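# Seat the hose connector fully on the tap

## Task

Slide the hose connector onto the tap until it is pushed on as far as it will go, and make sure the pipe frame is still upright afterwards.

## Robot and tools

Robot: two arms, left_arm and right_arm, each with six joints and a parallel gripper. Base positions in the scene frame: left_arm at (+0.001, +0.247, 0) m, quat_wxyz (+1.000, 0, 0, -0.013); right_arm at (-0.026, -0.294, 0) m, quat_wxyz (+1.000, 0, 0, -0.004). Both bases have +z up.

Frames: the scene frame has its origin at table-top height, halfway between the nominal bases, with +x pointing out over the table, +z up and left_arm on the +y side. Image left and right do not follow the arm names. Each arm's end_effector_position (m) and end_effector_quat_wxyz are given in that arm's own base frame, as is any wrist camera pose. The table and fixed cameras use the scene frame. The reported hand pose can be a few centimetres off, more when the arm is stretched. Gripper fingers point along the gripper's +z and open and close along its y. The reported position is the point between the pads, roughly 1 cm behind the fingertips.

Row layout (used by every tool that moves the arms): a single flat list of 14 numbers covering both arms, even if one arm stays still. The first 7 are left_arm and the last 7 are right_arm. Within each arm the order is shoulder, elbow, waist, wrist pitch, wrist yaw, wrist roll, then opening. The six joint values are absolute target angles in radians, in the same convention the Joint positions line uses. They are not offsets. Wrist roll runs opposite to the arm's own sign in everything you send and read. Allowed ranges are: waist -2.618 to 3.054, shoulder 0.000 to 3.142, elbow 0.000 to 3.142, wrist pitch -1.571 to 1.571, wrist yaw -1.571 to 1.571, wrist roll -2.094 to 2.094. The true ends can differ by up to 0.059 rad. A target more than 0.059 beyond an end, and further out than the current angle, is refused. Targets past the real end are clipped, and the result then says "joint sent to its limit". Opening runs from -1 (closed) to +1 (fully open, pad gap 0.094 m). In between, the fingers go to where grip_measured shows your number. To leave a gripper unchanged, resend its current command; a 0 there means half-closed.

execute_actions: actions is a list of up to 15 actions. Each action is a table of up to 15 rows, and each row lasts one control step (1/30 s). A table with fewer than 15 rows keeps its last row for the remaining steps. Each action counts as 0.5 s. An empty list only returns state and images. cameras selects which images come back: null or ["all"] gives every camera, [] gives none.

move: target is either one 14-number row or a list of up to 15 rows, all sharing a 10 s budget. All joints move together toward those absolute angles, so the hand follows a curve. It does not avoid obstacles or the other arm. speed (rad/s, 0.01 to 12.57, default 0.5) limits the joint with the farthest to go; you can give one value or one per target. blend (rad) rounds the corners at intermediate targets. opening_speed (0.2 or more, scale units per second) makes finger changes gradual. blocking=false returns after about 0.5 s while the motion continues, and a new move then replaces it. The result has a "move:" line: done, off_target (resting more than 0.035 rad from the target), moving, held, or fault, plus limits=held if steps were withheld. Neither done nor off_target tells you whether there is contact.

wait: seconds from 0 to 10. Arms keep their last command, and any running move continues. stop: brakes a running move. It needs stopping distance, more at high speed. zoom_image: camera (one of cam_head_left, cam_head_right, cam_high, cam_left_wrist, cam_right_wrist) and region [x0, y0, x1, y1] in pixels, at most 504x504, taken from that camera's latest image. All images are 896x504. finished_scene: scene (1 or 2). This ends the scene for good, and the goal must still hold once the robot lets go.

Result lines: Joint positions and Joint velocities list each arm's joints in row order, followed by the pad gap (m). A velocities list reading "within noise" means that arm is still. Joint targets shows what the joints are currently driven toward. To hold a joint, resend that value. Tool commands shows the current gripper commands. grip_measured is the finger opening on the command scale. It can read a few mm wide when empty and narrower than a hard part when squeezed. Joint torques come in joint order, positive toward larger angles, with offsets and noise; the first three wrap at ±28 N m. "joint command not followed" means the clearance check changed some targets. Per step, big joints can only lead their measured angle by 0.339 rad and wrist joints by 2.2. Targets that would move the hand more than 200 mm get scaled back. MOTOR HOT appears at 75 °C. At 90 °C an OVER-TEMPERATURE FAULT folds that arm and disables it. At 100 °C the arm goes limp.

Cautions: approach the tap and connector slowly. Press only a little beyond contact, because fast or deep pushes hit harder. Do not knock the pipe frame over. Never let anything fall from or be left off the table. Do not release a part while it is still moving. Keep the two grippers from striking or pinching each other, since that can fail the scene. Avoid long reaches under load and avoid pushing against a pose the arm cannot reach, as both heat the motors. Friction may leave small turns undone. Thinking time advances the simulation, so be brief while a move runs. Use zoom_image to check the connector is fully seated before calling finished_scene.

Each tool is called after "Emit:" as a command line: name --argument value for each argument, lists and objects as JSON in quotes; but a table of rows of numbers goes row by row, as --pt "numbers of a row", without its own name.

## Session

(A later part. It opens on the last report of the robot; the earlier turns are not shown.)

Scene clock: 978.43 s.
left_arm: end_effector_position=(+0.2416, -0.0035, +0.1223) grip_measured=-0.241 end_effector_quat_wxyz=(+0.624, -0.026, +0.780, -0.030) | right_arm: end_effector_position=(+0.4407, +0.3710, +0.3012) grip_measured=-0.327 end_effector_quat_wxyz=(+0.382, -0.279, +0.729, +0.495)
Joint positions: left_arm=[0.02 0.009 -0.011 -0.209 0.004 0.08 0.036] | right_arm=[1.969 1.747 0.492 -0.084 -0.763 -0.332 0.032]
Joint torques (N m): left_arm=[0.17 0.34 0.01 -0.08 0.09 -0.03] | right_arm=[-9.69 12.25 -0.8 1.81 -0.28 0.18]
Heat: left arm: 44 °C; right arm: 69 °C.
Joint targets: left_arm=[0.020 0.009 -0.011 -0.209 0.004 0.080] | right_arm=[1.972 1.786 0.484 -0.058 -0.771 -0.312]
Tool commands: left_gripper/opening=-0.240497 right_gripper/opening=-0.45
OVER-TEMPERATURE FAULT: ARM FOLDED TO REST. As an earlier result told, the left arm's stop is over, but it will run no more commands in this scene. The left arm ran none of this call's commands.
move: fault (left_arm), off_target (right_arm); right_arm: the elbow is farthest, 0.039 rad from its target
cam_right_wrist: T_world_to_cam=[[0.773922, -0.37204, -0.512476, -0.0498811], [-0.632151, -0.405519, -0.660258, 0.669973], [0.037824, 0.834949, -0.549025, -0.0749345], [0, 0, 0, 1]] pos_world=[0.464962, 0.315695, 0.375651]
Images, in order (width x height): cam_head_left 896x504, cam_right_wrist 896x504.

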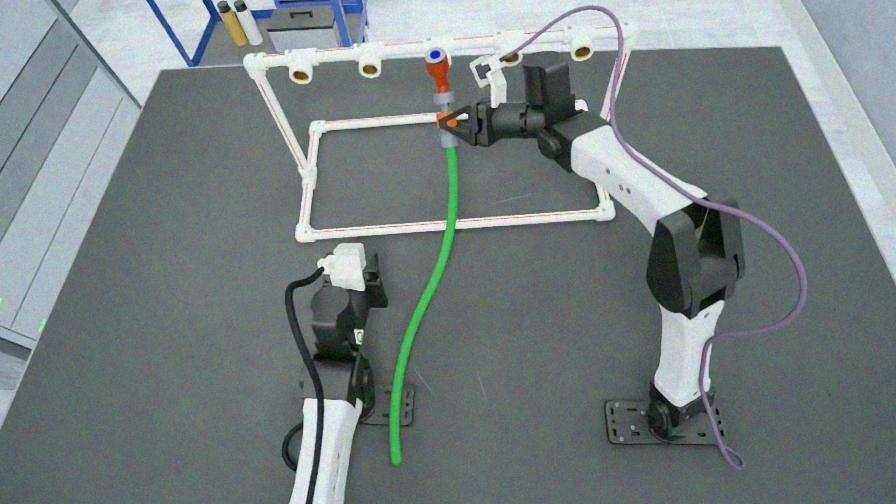

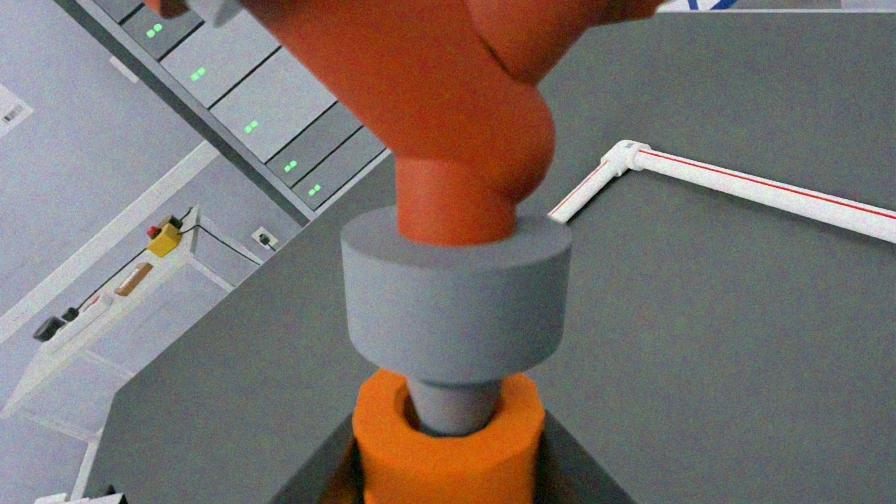

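Emit:
move --target '[0.020,0.009,-0.011,-0.209,0.004,0.080,-0.241,1.984,1.832,0.481,-0.050,-0.774,-0.312,-0.47]' --speed 0.06 --cameras '["cam_right_wrist","cam_head_left"]'

Emit:
zoom_image --camera "cam_head_left" --region '[420, 80, 480, 180]'

Scene clock: 982.87 s.
left_arm: end_effector_position=(+0.2416, -0.0035, +0.1223) grip_measured=-0.241 end_effector_quat_wxyz=(+0.624, -0.026, +0.780, -0.030) | right_arm: end_effector_position=(+0.4451, +0.3708, +0.3070) grip_measured=-0.327 end_effector_quat_wxyz=(+0.385, -0.279, +0.727, +0.496)
Joint positions: left_arm=[0.02 0.009 -0.011 -0.209 0.004 0.08 0.036] | right_arm=[1.984 1.785 0.487 -0.101 -0.768 -0.332 0.032]
Joint torques (N m): left_arm=[0.2 0.32 -0.01 -0.1 0.1 -0.03] | right_arm=[-10.06 13 -0.57 2.04 -0.27 0.18]
Heat: left arm: 44 °C; right arm: 69 °C.
Joint targets: left_arm=[0.020 0.009 -0.011 -0.209 0.004 0.080] | right_arm=[1.984 1.832 0.481 -0.050 -0.774 -0.312]
Tool commands: left_gripper/opening=-0.240497 right_gripper/opening=-0.47
OVER-TEMPERATURE FAULT: ARM FOLDED TO REST. As an earlier result told, the left arm's stop is over, but it will run no more commands in this scene. The left arm ran none of this call's commands.
move: fault (left_arm), off_target (right_arm); right_arm: the wrist pitch is farthest, 0.051 rad from its target
cam_right_wrist: T_world_to_cam=[[0.776676, -0.369517, -0.51013, -0.0532524], [-0.628593, -0.40252, -0.665468, 0.675406], [0.0405644, 0.837517, -0.544903, -0.0751139], [0, 0, 0, 1]] pos_world=[0.468962, 0.315096, 0.381366]
Images, in order (width x height): cam_head_left 896x504, cam_right_wrist 896x504.

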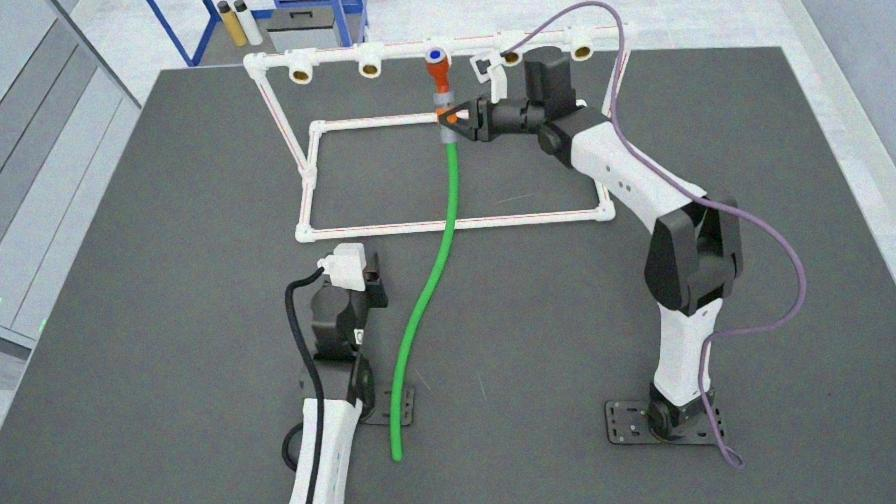

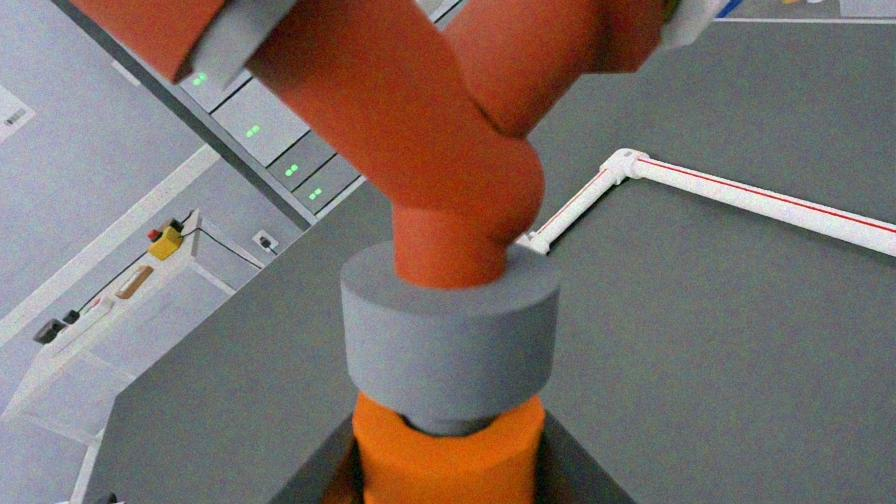

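Scaled by 5.040 (camera's finer frame: 1280x720).

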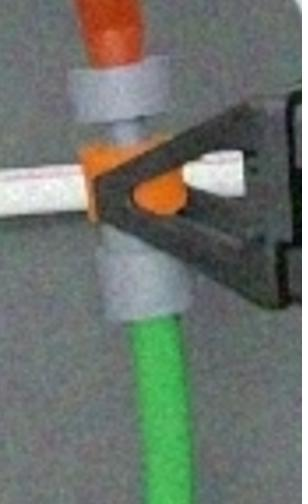

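Emit:
move --target '[0.020,0.009,-0.011,-0.209,0.004,0.080,-0.241,1.988,1.880,0.479,-0.020,-0.777,-0.312,-0.47]' --speed 0.06 --cameras '["cam_right_wrist","cam_head_left","cam_high"]'

Emit:
zoom_image --camera "cam_head_left" --region '[420, 80, 480, 180]'

Scene clock: 986.53 s.
left_arm: end_effector_position=(+0.2416, -0.0035, +0.1223) grip_measured=-0.241 end_effector_quat_wxyz=(+0.624, -0.026, +0.780, -0.030) | right_arm: end_effector_position=(+0.4479, +0.3729, +0.3099) grip_measured=-0.327 end_effector_quat_wxyz=(+0.384, -0.281, +0.725, +0.497)
Joint positions: left_arm=[0.02 0.009 -0.011 -0.209 0.004 0.08 0.036] | right_arm=[2.001 1.818 0.487 -0.114 -0.773 -0.332 0.032]
Joint torques (N m): left_arm=[0.14 0.38 -0.01 -0.11 0.11 -0.05] | right_arm=[-11.3 14.57 -0.72 2.44 -0.25 0.18]
Heat: left arm: 44 °C; right arm: 69 °C.
Joint targets: left_arm=[0.020 0.009 -0.011 -0.209 0.004 0.080] | right_arm=[1.988 1.880 0.479 -0.020 -0.777 -0.312]
Tool commands: left_gripper/opening=-0.240497 right_gripper/opening=-0.47
OVER-TEMPERATURE FAULT: ARM FOLDED TO REST. As an earlier result told, the left arm's stop is over, but it will run no more commands in this scene. The left arm ran none of this call's commands.
move: fault (left_arm), off_target (right_arm); right_arm: the wrist pitch is farthest, 0.094 rad from its target
cam_right_wrist: T_world_to_cam=[[0.779261, -0.36453, -0.509775, -0.0562269], [-0.625576, -0.403783, -0.667543, 0.679712], [0.0375008, 0.839093, -0.542694, -0.0753686], [0, 0, 0, 1]] pos_world=[0.471854, 0.317201, 0.384172]
Images, in order (width x height): cam_head_left 896x504, cam_high 896x504, cam_right_wrist 896x504.

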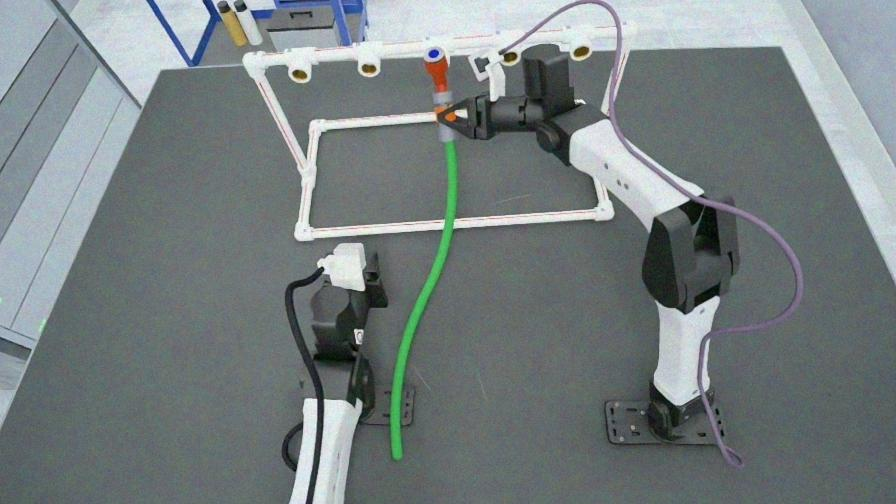

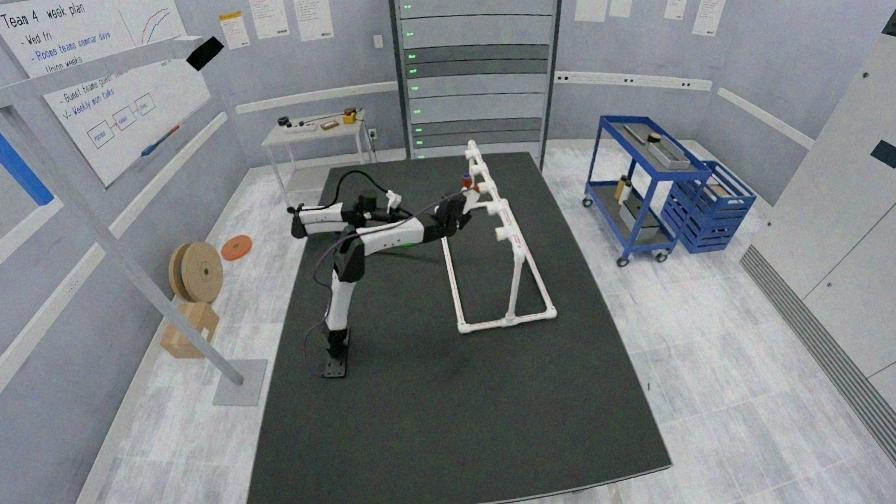

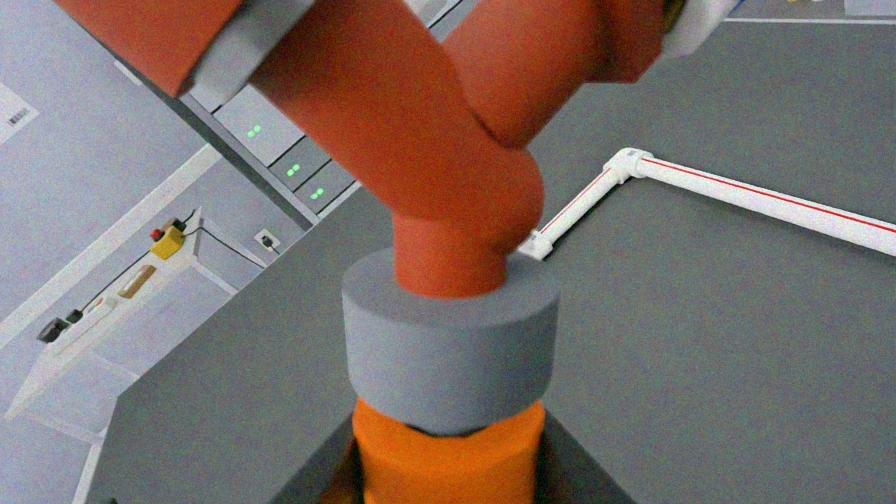

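Scaled by 5.040 (camera's finer frame: 1280x720).

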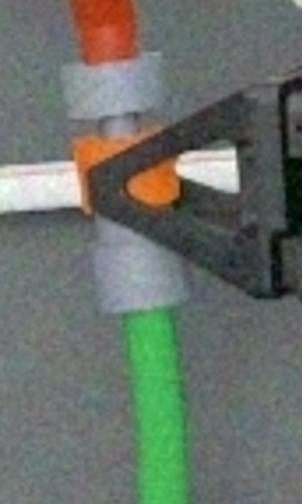

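Emit:
move --pt "0.020 0.009 -0.011 -0.209 0.004 0.080 -0.241 2.003 1.852 0.485 -0.085 -0.773 -0.318 -0.47" --pt "0.020 0.009 -0.011 -0.209 0.004 0.080 -0.241 2.003 1.852 0.485 -0.085 -0.773 -0.318 -0.2" --speed 0.1 --opening_speed 0.3 --cameras '["cam_right_wrist","cam_head_left"]'

Emit:
zoom_image --camera "cam_head_left" --region '[420, 80, 480, 180]'

Scene clock: 993.33 s.
left_arm: end_effector_position=(+0.2416, -0.0035, +0.1223) grip_measured=-0.241 end_effector_quat_wxyz=(+0.624, -0.026, +0.780, -0.030) | right_arm: end_effector_position=(+0.4482, +0.3731, +0.3097) grip_measured=-0.203 end_effector_quat_wxyz=(+0.384, -0.281, +0.725, +0.497)
Joint positions: left_arm=[0.02 0.009 -0.011 -0.209 0.004 0.08 0.036] | right_arm=[2.002 1.818 0.487 -0.113 -0.773 -0.332 0.037]
Joint torques (N m): left_arm=[0.12 0.29 0.02 -0.08 0.1 -0.02] | right_arm=[-10.11 11.74 -0.2 1.83 -0.2 0.11]
Heat: left arm: 44 °C; right arm: 70 °C.
Joint targets: left_arm=[0.020 0.009 -0.011 -0.209 0.004 0.080] | right_arm=[2.003 1.852 0.485 -0.085 -0.773 -0.318]
Tool commands: left_gripper/opening=-0.240497 right_gripper/opening=-0.2
OVER-TEMPERATURE FAULT: ARM FOLDED TO REST. As an earlier result told, the left arm's stop is over, but it will run no more commands in this scene. The left arm ran none of this call's commands.
move: fault (left_arm)
cam_right_wrist: T_world_to_cam=[[0.779429, -0.364477, -0.509555, -0.056706], [-0.625355, -0.403684, -0.66781, 0.679774], [0.0377023, 0.839164, -0.542571, -0.0757366], [0, 0, 0, 1]] pos_world=[0.472154, 0.317301, 0.383973]
Images, in order (width x height): cam_head_left 896x504, cam_right_wrist 896x504.

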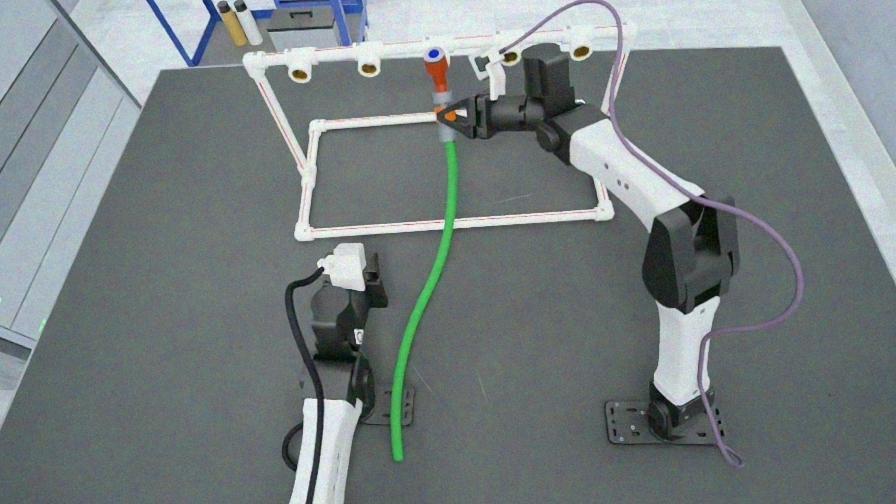

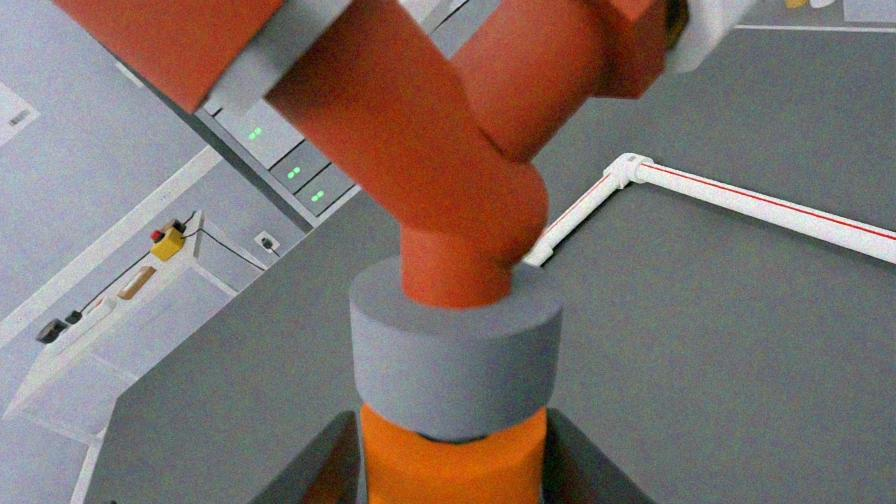

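Scaled by 5.040 (camera's finer frame: 1280x720).

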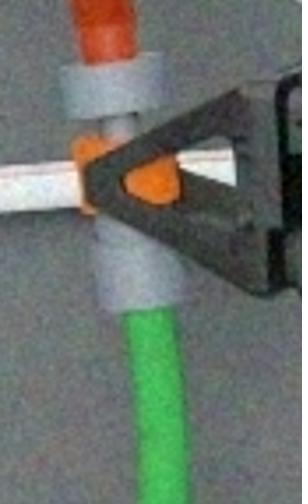

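Emit:
move --pt "0.020 0.009 -0.011 -0.209 0.004 0.080 -0.241 2.003 1.850 0.485 -0.085 -0.773 -0.318 0.7" --pt "0.020 0.009 -0.011 -0.209 0.004 0.080 -0.241 1.978 1.832 0.480 -0.088 -0.780 -0.318 0.7" --speed 0.1 --opening_speed 0.6 --cameras '["cam_right_wrist","cam_head_left"]'

Emit:
zoom_image --camera "cam_head_left" --region '[420, 80, 480, 180]'

Scene clock: 1020.97 s.
left_arm: end_effector_position=(+0.2416, -0.0035, +0.1223) grip_measured=-0.241 end_effector_quat_wxyz=(+0.624, -0.026, +0.780, -0.030) | right_arm: end_effector_position=(+0.4482, +0.3731, +0.3098) grip_measured=+0.697 end_effector_quat_wxyz=(+0.385, -0.281, +0.725, +0.497)
Joint positions: left_arm=[0.02 0.009 -0.011 -0.209 0.004 0.08 0.036] | right_arm=[2.002 1.818 0.487 -0.112 -0.773 -0.332 0.08]
Joint torques (N m): left_arm=[0.16 0.35 0.01 -0.08 0.11 -0.03] | right_arm=[-12.29 9.72 -0.65 1.79 -0.28 0.12]
Heat: left arm: 43 °C; right arm: 70 °C.
Joint targets: left_arm=[0.020 0.009 -0.011 -0.209 0.004 0.080] | right_arm=[1.978 1.832 0.480 -0.088 -0.780 -0.318]
Tool commands: left_gripper/opening=-0.240497 right_gripper/opening=+0.7
OVER-TEMPERATURE FAULT: ARM FOLDED TO REST. As an earlier result told, the left arm's stop is over, but it will run no more commands in this scene. The left arm ran none of this call's commands.
move: fault (left_arm)
cam_right_wrist: T_world_to_cam=[[0.779769, -0.364264, -0.509187, -0.0570239], [-0.624912, -0.403482, -0.668346, 0.679775], [0.0380068, 0.839353, -0.542256, -0.0760065], [0, 0, 0, 1]] pos_world=[0.472154, 0.317301, 0.384074]
Images, in order (width x height): cam_head_left 896x504, cam_right_wrist 896x504.

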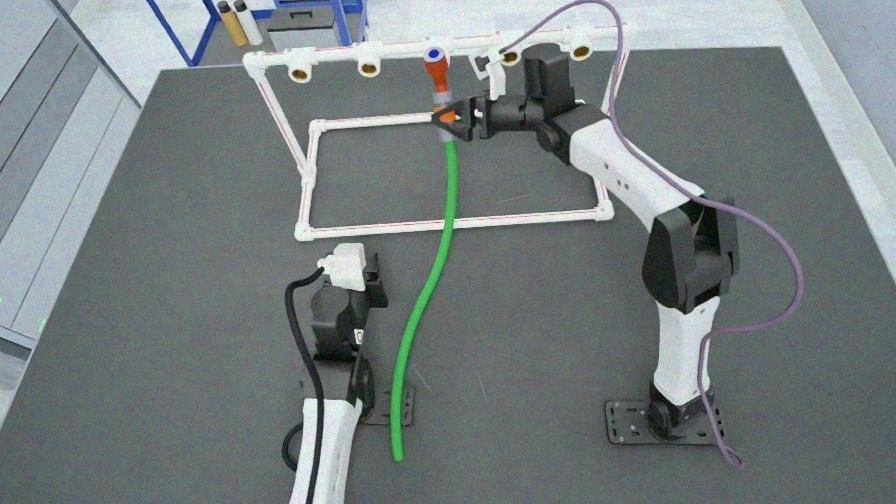

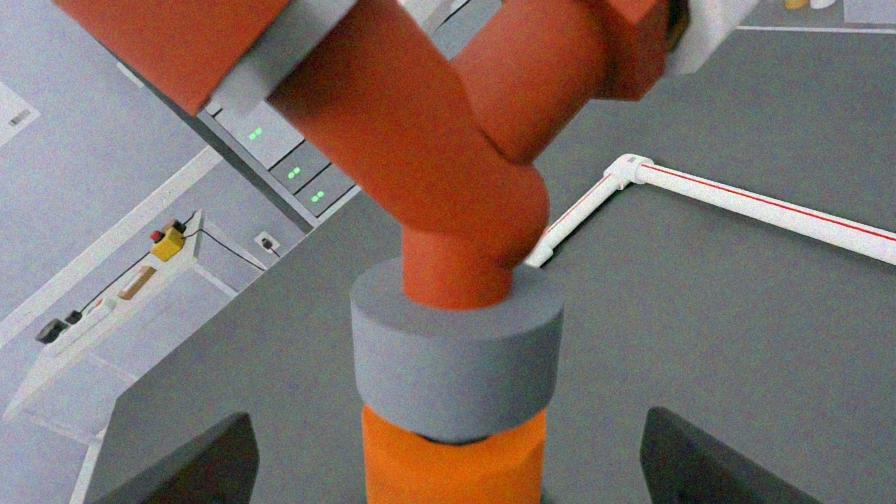

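Scaled by 5.040 (camera's finer frame: 1280x720).

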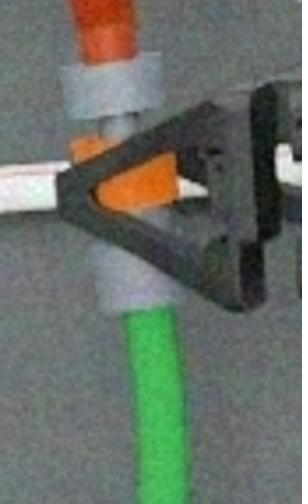

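Emit:
move --target '[0.020,0.009,-0.011,-0.209,0.004,0.080,-0.241,1.798,1.651,0.361,-0.142,-0.896,-0.254,0.7]' --speed 0.15

Emit:
zoom_image --camera "cam_head_left" --region '[420, 80, 480, 180]'

Emit:
zoom_image --camera "cam_high" --region '[430, 170, 490, 230]'

Scene clock: 1026.93 s.
left_arm: end_effector_position=(+0.2416, -0.0035, +0.1223) grip_measured=-0.241 end_effector_quat_wxyz=(+0.624, -0.026, +0.780, -0.030) | right_arm: end_effector_position=(+0.4325, +0.3083, +0.3241) grip_measured=+0.697 end_effector_quat_wxyz=(+0.390, -0.283, +0.723, +0.496)
Joint positions: left_arm=[0.02 0.009 -0.011 -0.209 0.004 0.08 0.036] | right_arm=[1.837 1.657 0.366 -0.149 -0.885 -0.272 0.08]
Joint torques (N m): left_arm=[0.17 0.35 -0.02 -0.09 0.11 -0.04] | right_arm=[-12.15 7.66 -0.5 1.6 -0.38 0.16]
Heat: left arm: 43 °C; right arm: 72 °C.
Joint targets: left_arm=[0.020 0.009 -0.011 -0.209 0.004 0.080] | right_arm=[1.798 1.651 0.361 -0.142 -0.896 -0.254]
Tool commands: left_gripper/opening=-0.240497 right_gripper/opening=+0.7
OVER-TEMPERATURE FAULT: ARM FOLDED TO REST. As an earlier result told, the left arm's stop is over, but it will run no more commands in this scene. The left arm ran none of this call's commands.
move: fault (left_arm), off_target (right_arm); right_arm: the shoulder is farthest, 0.039 rad from its target
cam_left_wrist: T_world_to_cam=[[-0.0279186, -0.996716, 0.0760067, -0.00712866], [-0.60323, -0.0438314, -0.796362, 0.284804], [0.797079, -0.0680828, -0.600025, -0.0272096], [0, 0, 0, 1]] pos_world=[0.193291, 0.0035256, 0.211022]
cam_right_wrist: T_world_to_cam=[[0.785148, -0.365589, -0.499888, -0.0659989], [-0.617569, -0.401732, -0.67618, 0.65213], [0.0463828, 0.839617, -0.541195, -0.0173246], [0, 0, 0, 1]] pos_world=[0.455358, 0.252399, 0.398589]

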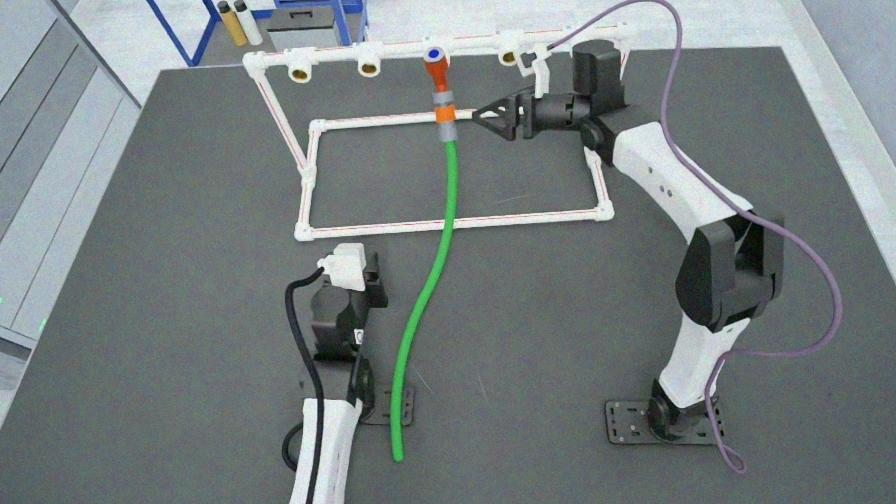

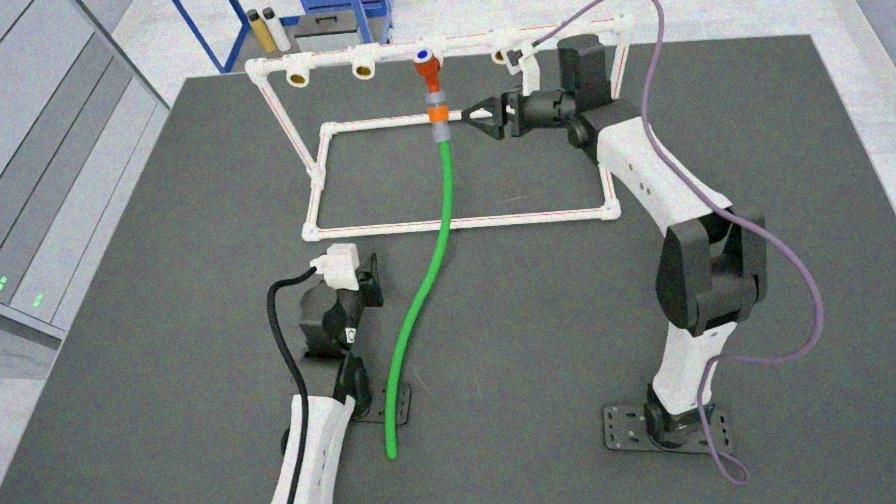

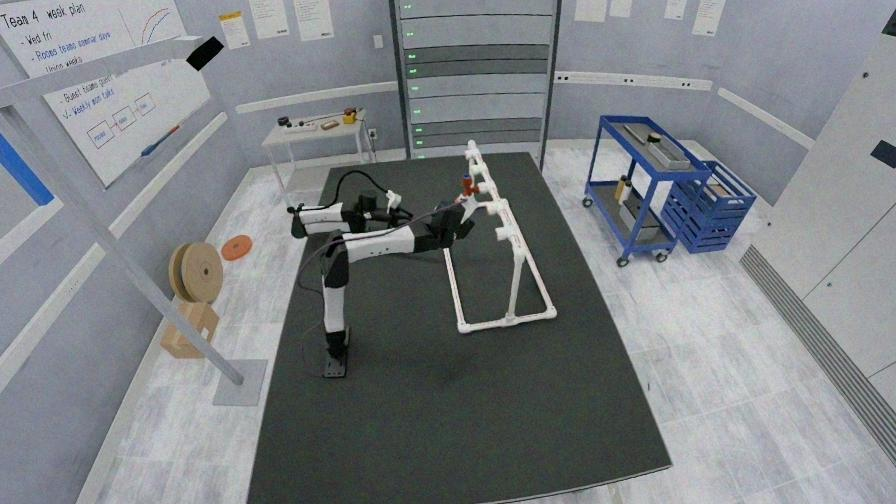

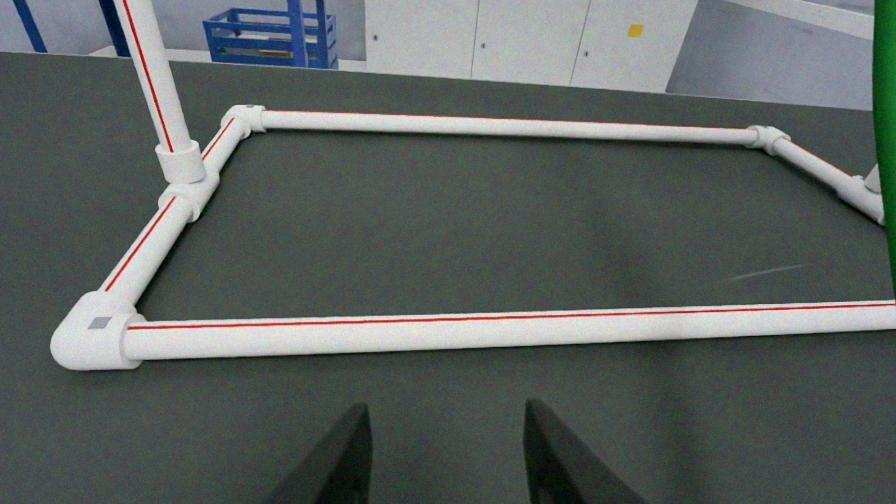

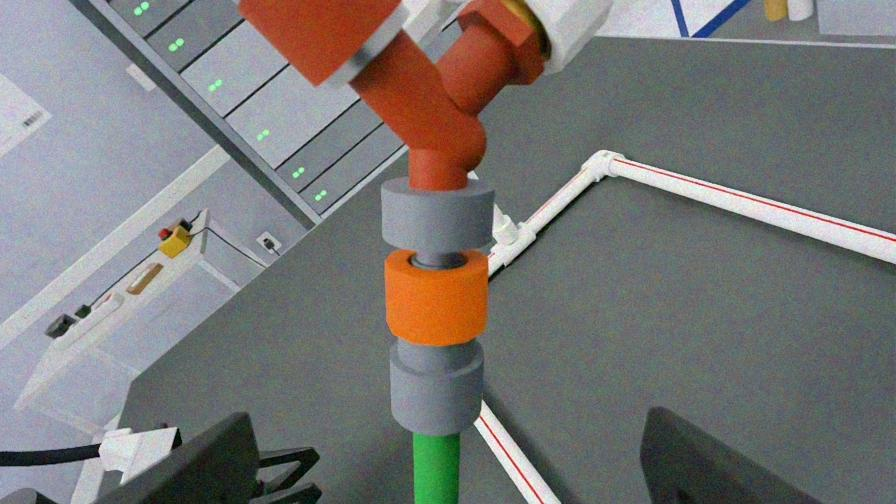

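Scaled by 5.040 (camera's finer frame: 1280x720).

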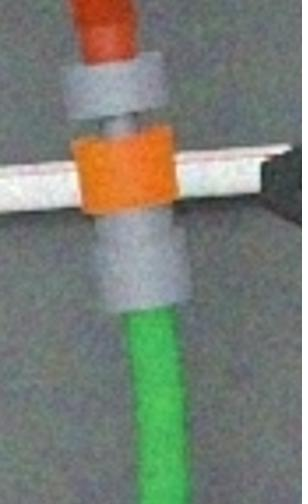

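Scaled by 8.400 (camera's finer frame: 1280x720).

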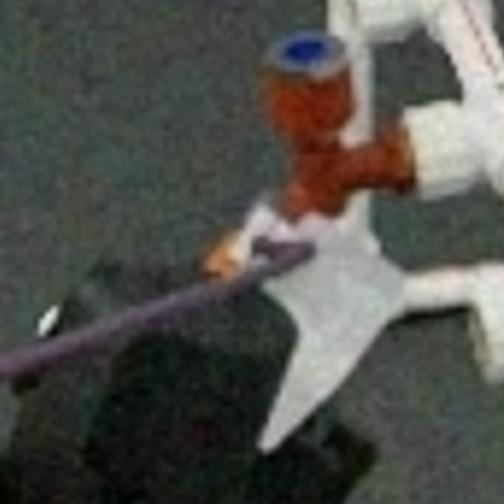

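Emit:
move --target '[0.020,0.009,-0.011,-0.209,0.004,0.080,-0.241,1.909,1.914,0.340,-0.460,-0.935,1.445,1]' --speed 0.6 --cameras '["cam_right_wrist","cam_head_left","cam_high"]'

Emit:
zoom_image --camera "cam_head_left" --region '[400, 50, 520, 170]'

Scene clock: 1047.37 s.
left_arm: end_effector_position=(+0.2416, -0.0035, +0.1223) grip_measured=-0.241 end_effector_quat_wxyz=(+0.624, -0.026, +0.780, -0.030) | right_arm: end_effector_position=(+0.4342, +0.3015, +0.3349) grip_measured=+0.997 end_effector_quat_wxyz=(-0.592, +0.740, -0.307, -0.082)
Joint positions: left_arm=[0.02 0.009 -0.011 -0.209 0.004 0.08 0.036] | right_arm=[1.902 1.882 0.347 -0.462 -0.911 1.432 0.094]
Joint torques (N m): left_arm=[0.16 0.32 0.01 -0.09 0.11 -0.03] | right_arm=[-8.44 11.17 -0.69 1.38 -0.62 0.02]
Heat: left arm: 43 °C; right arm: 69 °C.
Joint targets: left_arm=[0.020 0.009 -0.011 -0.209 0.004 0.080] | right_arm=[1.909 1.914 0.340 -0.460 -0.935 1.445]
Tool commands: left_gripper/opening=-0.240497 right_gripper/opening=+1.0
OVER-TEMPERATURE FAULT: ARM FOLDED TO REST. As an earlier result told, the left arm's stop is over, but it will run no more commands in this scene. The left arm ran none of this call's commands.
move: fault (left_arm)
cam_right_wrist: T_world_to_cam=[[0.555679, 0.0889397, 0.826626, -0.546154], [0.617658, -0.709706, -0.338845, 0.101339], [0.556525, 0.698861, -0.449303, -0.215694], [0, 0, 0, 1]] pos_world=[0.360933, 0.271235, 0.388892]
Images, in order (width x height): cam_head_left 896x504, cam_high 896x504, cam_right_wrist 896x504.

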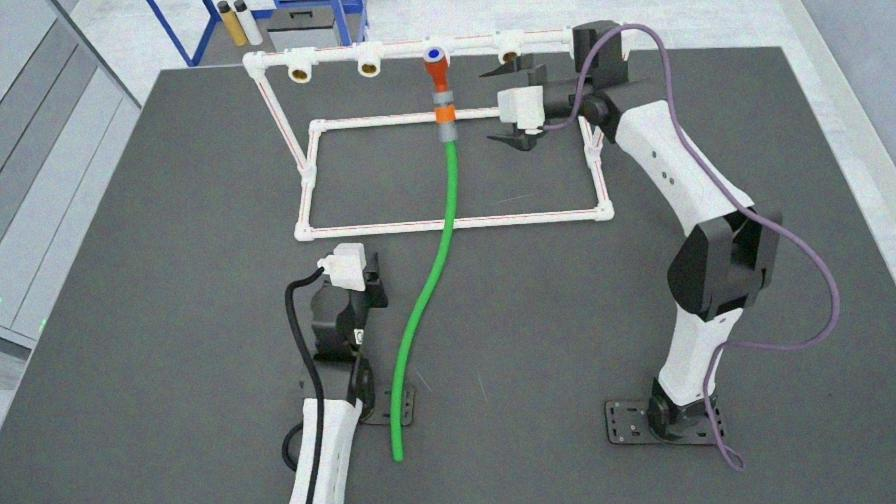

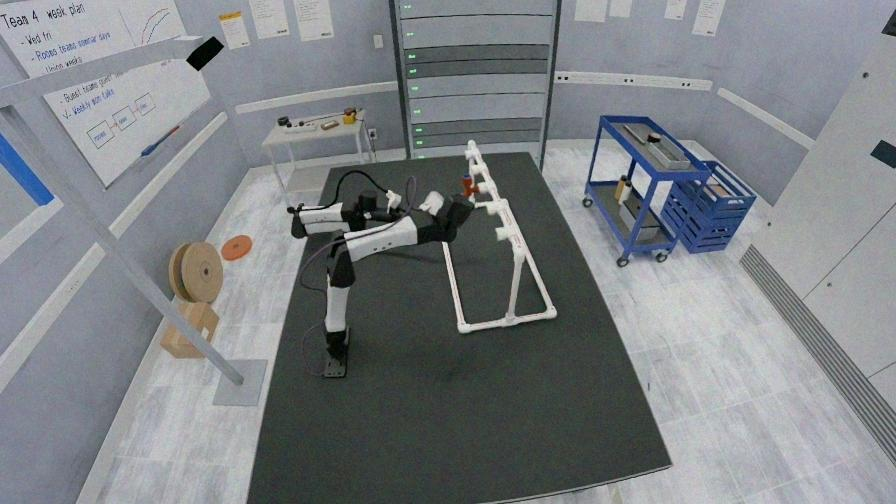

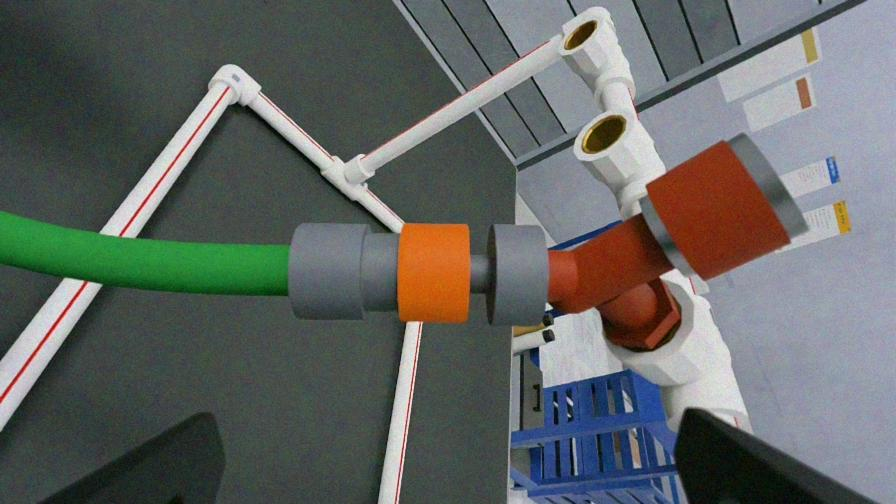

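Scaled by 4.200 (camera's finer frame: 1280x720).

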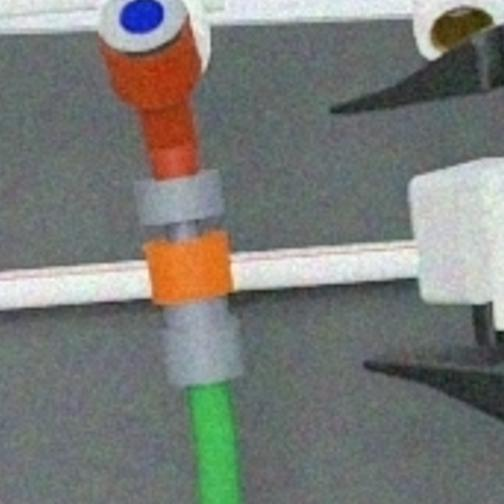

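Emit:
move --target '[0.020,0.009,-0.011,-0.209,0.004,0.080,-0.241,1.868,1.760,0.420,-0.205,-0.828,1.335,1]' --speed 0.2 --cameras '["cam_right_wrist","cam_head_left"]'

Scene clock: 1064.27 s.
left_arm: end_effector_position=(+0.2416, -0.0035, +0.1223) grip_measured=-0.241 end_effector_quat_wxyz=(+0.624, -0.026, +0.780, -0.030) | right_arm: end_effector_position=(+0.4388, +0.3307, +0.3206) grip_measured=+0.997 end_effector_quat_wxyz=(-0.612, +0.727, -0.305, -0.061)
Joint positions: left_arm=[0.02 0.009 -0.011 -0.209 0.004 0.08 0.036] | right_arm=[1.902 1.764 0.414 -0.228 -0.825 1.348 0.094]
Joint torques (N m): left_arm=[0.12 0.35 0.01 -0.09 0.1 -0.03] | right_arm=[-12.19 7.75 0.47 1.67 -0.28 -0.27]
Heat: left arm: 43 °C; right arm: 68 °C.
Joint targets: left_arm=[0.020 0.009 -0.011 -0.209 0.004 0.080] | right_arm=[1.868 1.760 0.420 -0.205 -0.828 1.335]
Tool commands: left_gripper/opening=-0.240497 right_gripper/opening=+1.0
OVER-TEMPERATURE FAULT: ARM FOLDED TO REST. As an earlier result told, the left arm's stop is over, but it will run no more commands in this scene. The left arm ran none of this call's commands.
move: fault (left_arm)
cam_right_wrist: T_world_to_cam=[[0.520781, 0.0437417, 0.852569, -0.517484], [0.608818, -0.71911, -0.334994, 0.120139], [0.598438, 0.693518, -0.401129, -0.277138], [0, 0, 0, 1]] pos_world=[0.362202, 0.301229, 0.370268]
Images, in order (width x height): cam_head_left 896x504, cam_right_wrist 896x504.

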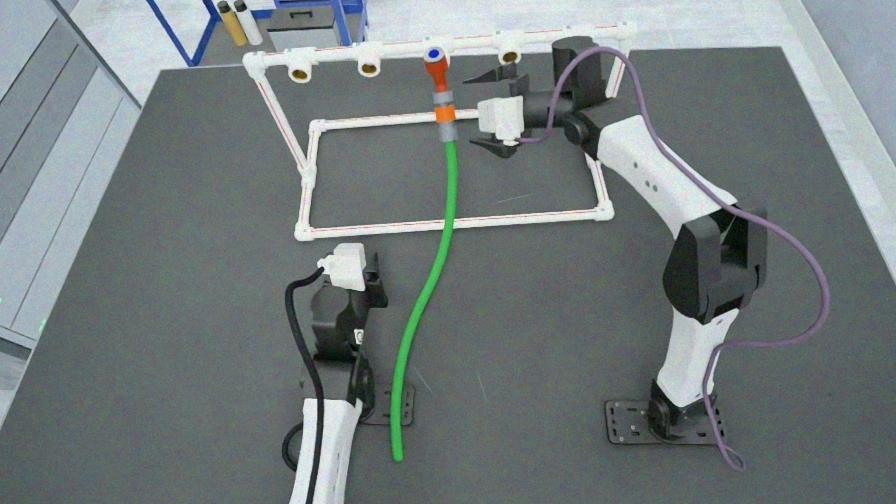

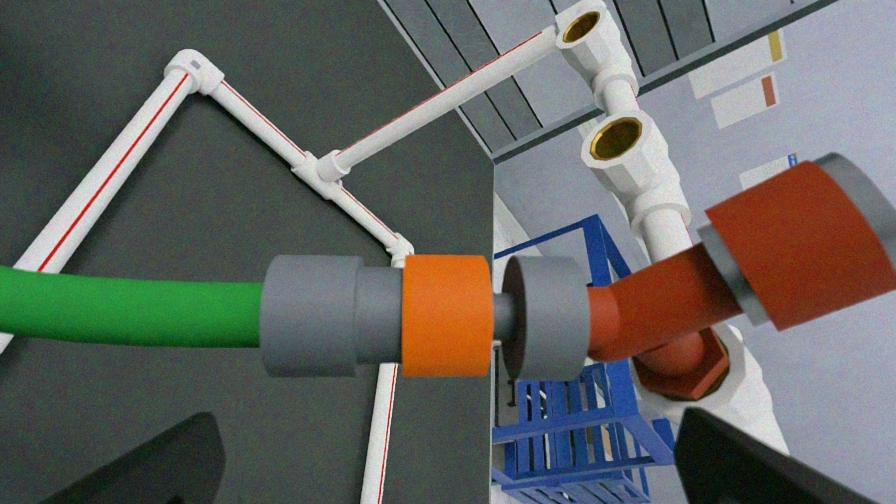

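Emit:
execute_actions --actions '[]' --cameras '["cam_right_wrist","cam_head_left"]'

Scene clock: 1078.13 s.
left_arm: end_effector_position=(+0.2416, -0.0035, +0.1223) grip_measured=-0.241 end_effector_quat_wxyz=(+0.624, -0.026, +0.780, -0.030) | right_arm: end_effector_position=(+0.4390, +0.3307, +0.3207) grip_measured=+0.997 end_effector_quat_wxyz=(-0.612, +0.727, -0.305, -0.061)
Joint names: [shoulder, elbow, waist, wrist pitch, wrist yaw, wrist roll]
Joint positions: left_arm=[0.02 0.009 -0.011 -0.209 0.004 0.08 0.036] | right_arm=[1.902 1.764 0.414 -0.227 -0.824 1.348 0.094]
Joint velocities: within noise
Joint torques (N m): left_arm=[0.2 0.38 -0.01 -0.08 0.11 -0.04] | right_arm=[-12.21 7.73 0.5 1.66 -0.3 -0.27]
Heat: left arm: 42 °C; right arm: 71 °C.
Joint targets: left_arm=[0.020 0.009 -0.011 -0.209 0.004 0.080] | right_arm=[1.868 1.760 0.420 -0.205 -0.828 1.335]
Tool commands: left_gripper/opening=-0.240497 right_gripper/opening=+1.0
OVER-TEMPERATURE FAULT: ARM FOLDED TO REST. As an earlier result told, the left arm's stop is over, but it will run no more commands in this scene.
camera_calibration:
cam_right_wrist: T_world_to_cam=[[0.520402, 0.0431516, 0.852831, -0.517456], [0.608378, -0.71956, -0.334827, 0.120283], [0.599215, 0.693088, -0.400713, -0.277524], [0, 0, 0, 1]] pos_world=[0.362404, 0.301228, 0.370369]
Images, in order (width x height): cam_head_left 896x504, cam_right_wrist 896x504.

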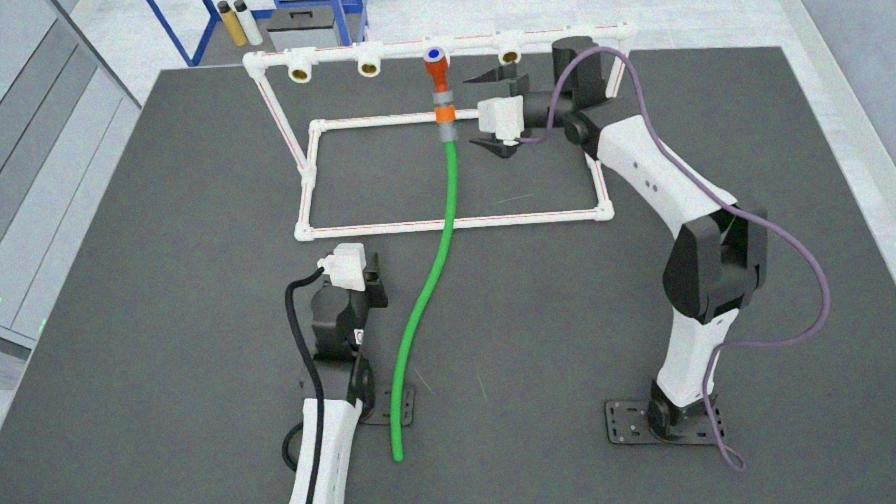

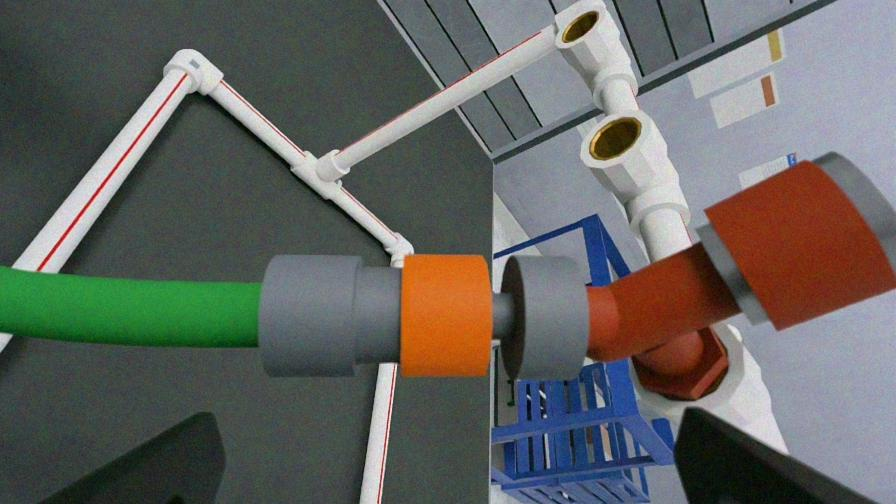

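Emit:
move --target '[0.020,0.009,-0.011,-0.209,0.004,0.080,-0.241,1.868,1.734,0.426,-0.17,-0.809,1.335,1.0]' --speed 0.15 --cameras '["cam_right_wrist"]'

Scene clock: 1095.53 s.
left_arm: end_effector_position=(+0.2416, -0.0035, +0.1223) grip_measured=-0.241 end_effector_quat_wxyz=(+0.624, -0.026, +0.780, -0.030) | right_arm: end_effector_position=(+0.4412, +0.3322, +0.3150) grip_measured=+0.997 end_effector_quat_wxyz=(-0.613, +0.726, -0.306, -0.053)
Joint positions: left_arm=[0.02 0.009 -0.011 -0.209 0.004 0.08 0.036] | right_arm=[1.902 1.738 0.419 -0.193 -0.806 1.348 0.094]
Joint torques (N m): left_arm=[0.12 0.32 -0.02 -0.09 0.1 -0.04] | right_arm=[-12.18 7.72 0.58 1.69 -0.29 -0.27]
Heat: left arm: 42 °C; right arm: 74 °C.
Joint targets: left_arm=[0.020 0.009 -0.011 -0.209 0.004 0.080] | right_arm=[1.868 1.734 0.426 -0.170 -0.809 1.335]
Tool commands: left_gripper/opening=-0.240497 right_gripper/opening=+1.0
OVER-TEMPERATURE FAULT: ARM FOLDED TO REST. As an earlier result told, the left arm's stop is over, but it will run no more commands in this scene. The left arm ran none of this call's commands.
move: fault (left_arm)
cam_right_wrist: T_world_to_cam=[[0.512085, 0.0390697, 0.858045, -0.51043], [0.603002, -0.727757, -0.326737, 0.120703], [0.611683, 0.684721, -0.396233, -0.286308], [0, 0, 0, 1]] pos_world=[0.363729, 0.303826, 0.363966]

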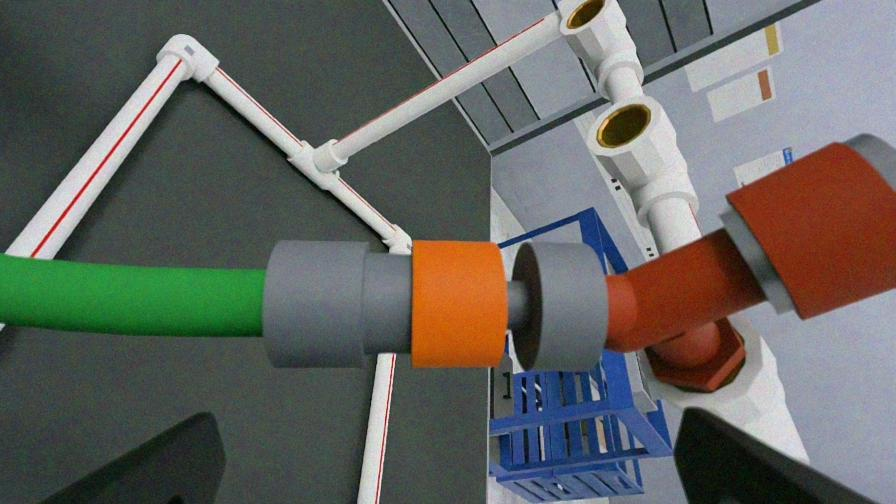

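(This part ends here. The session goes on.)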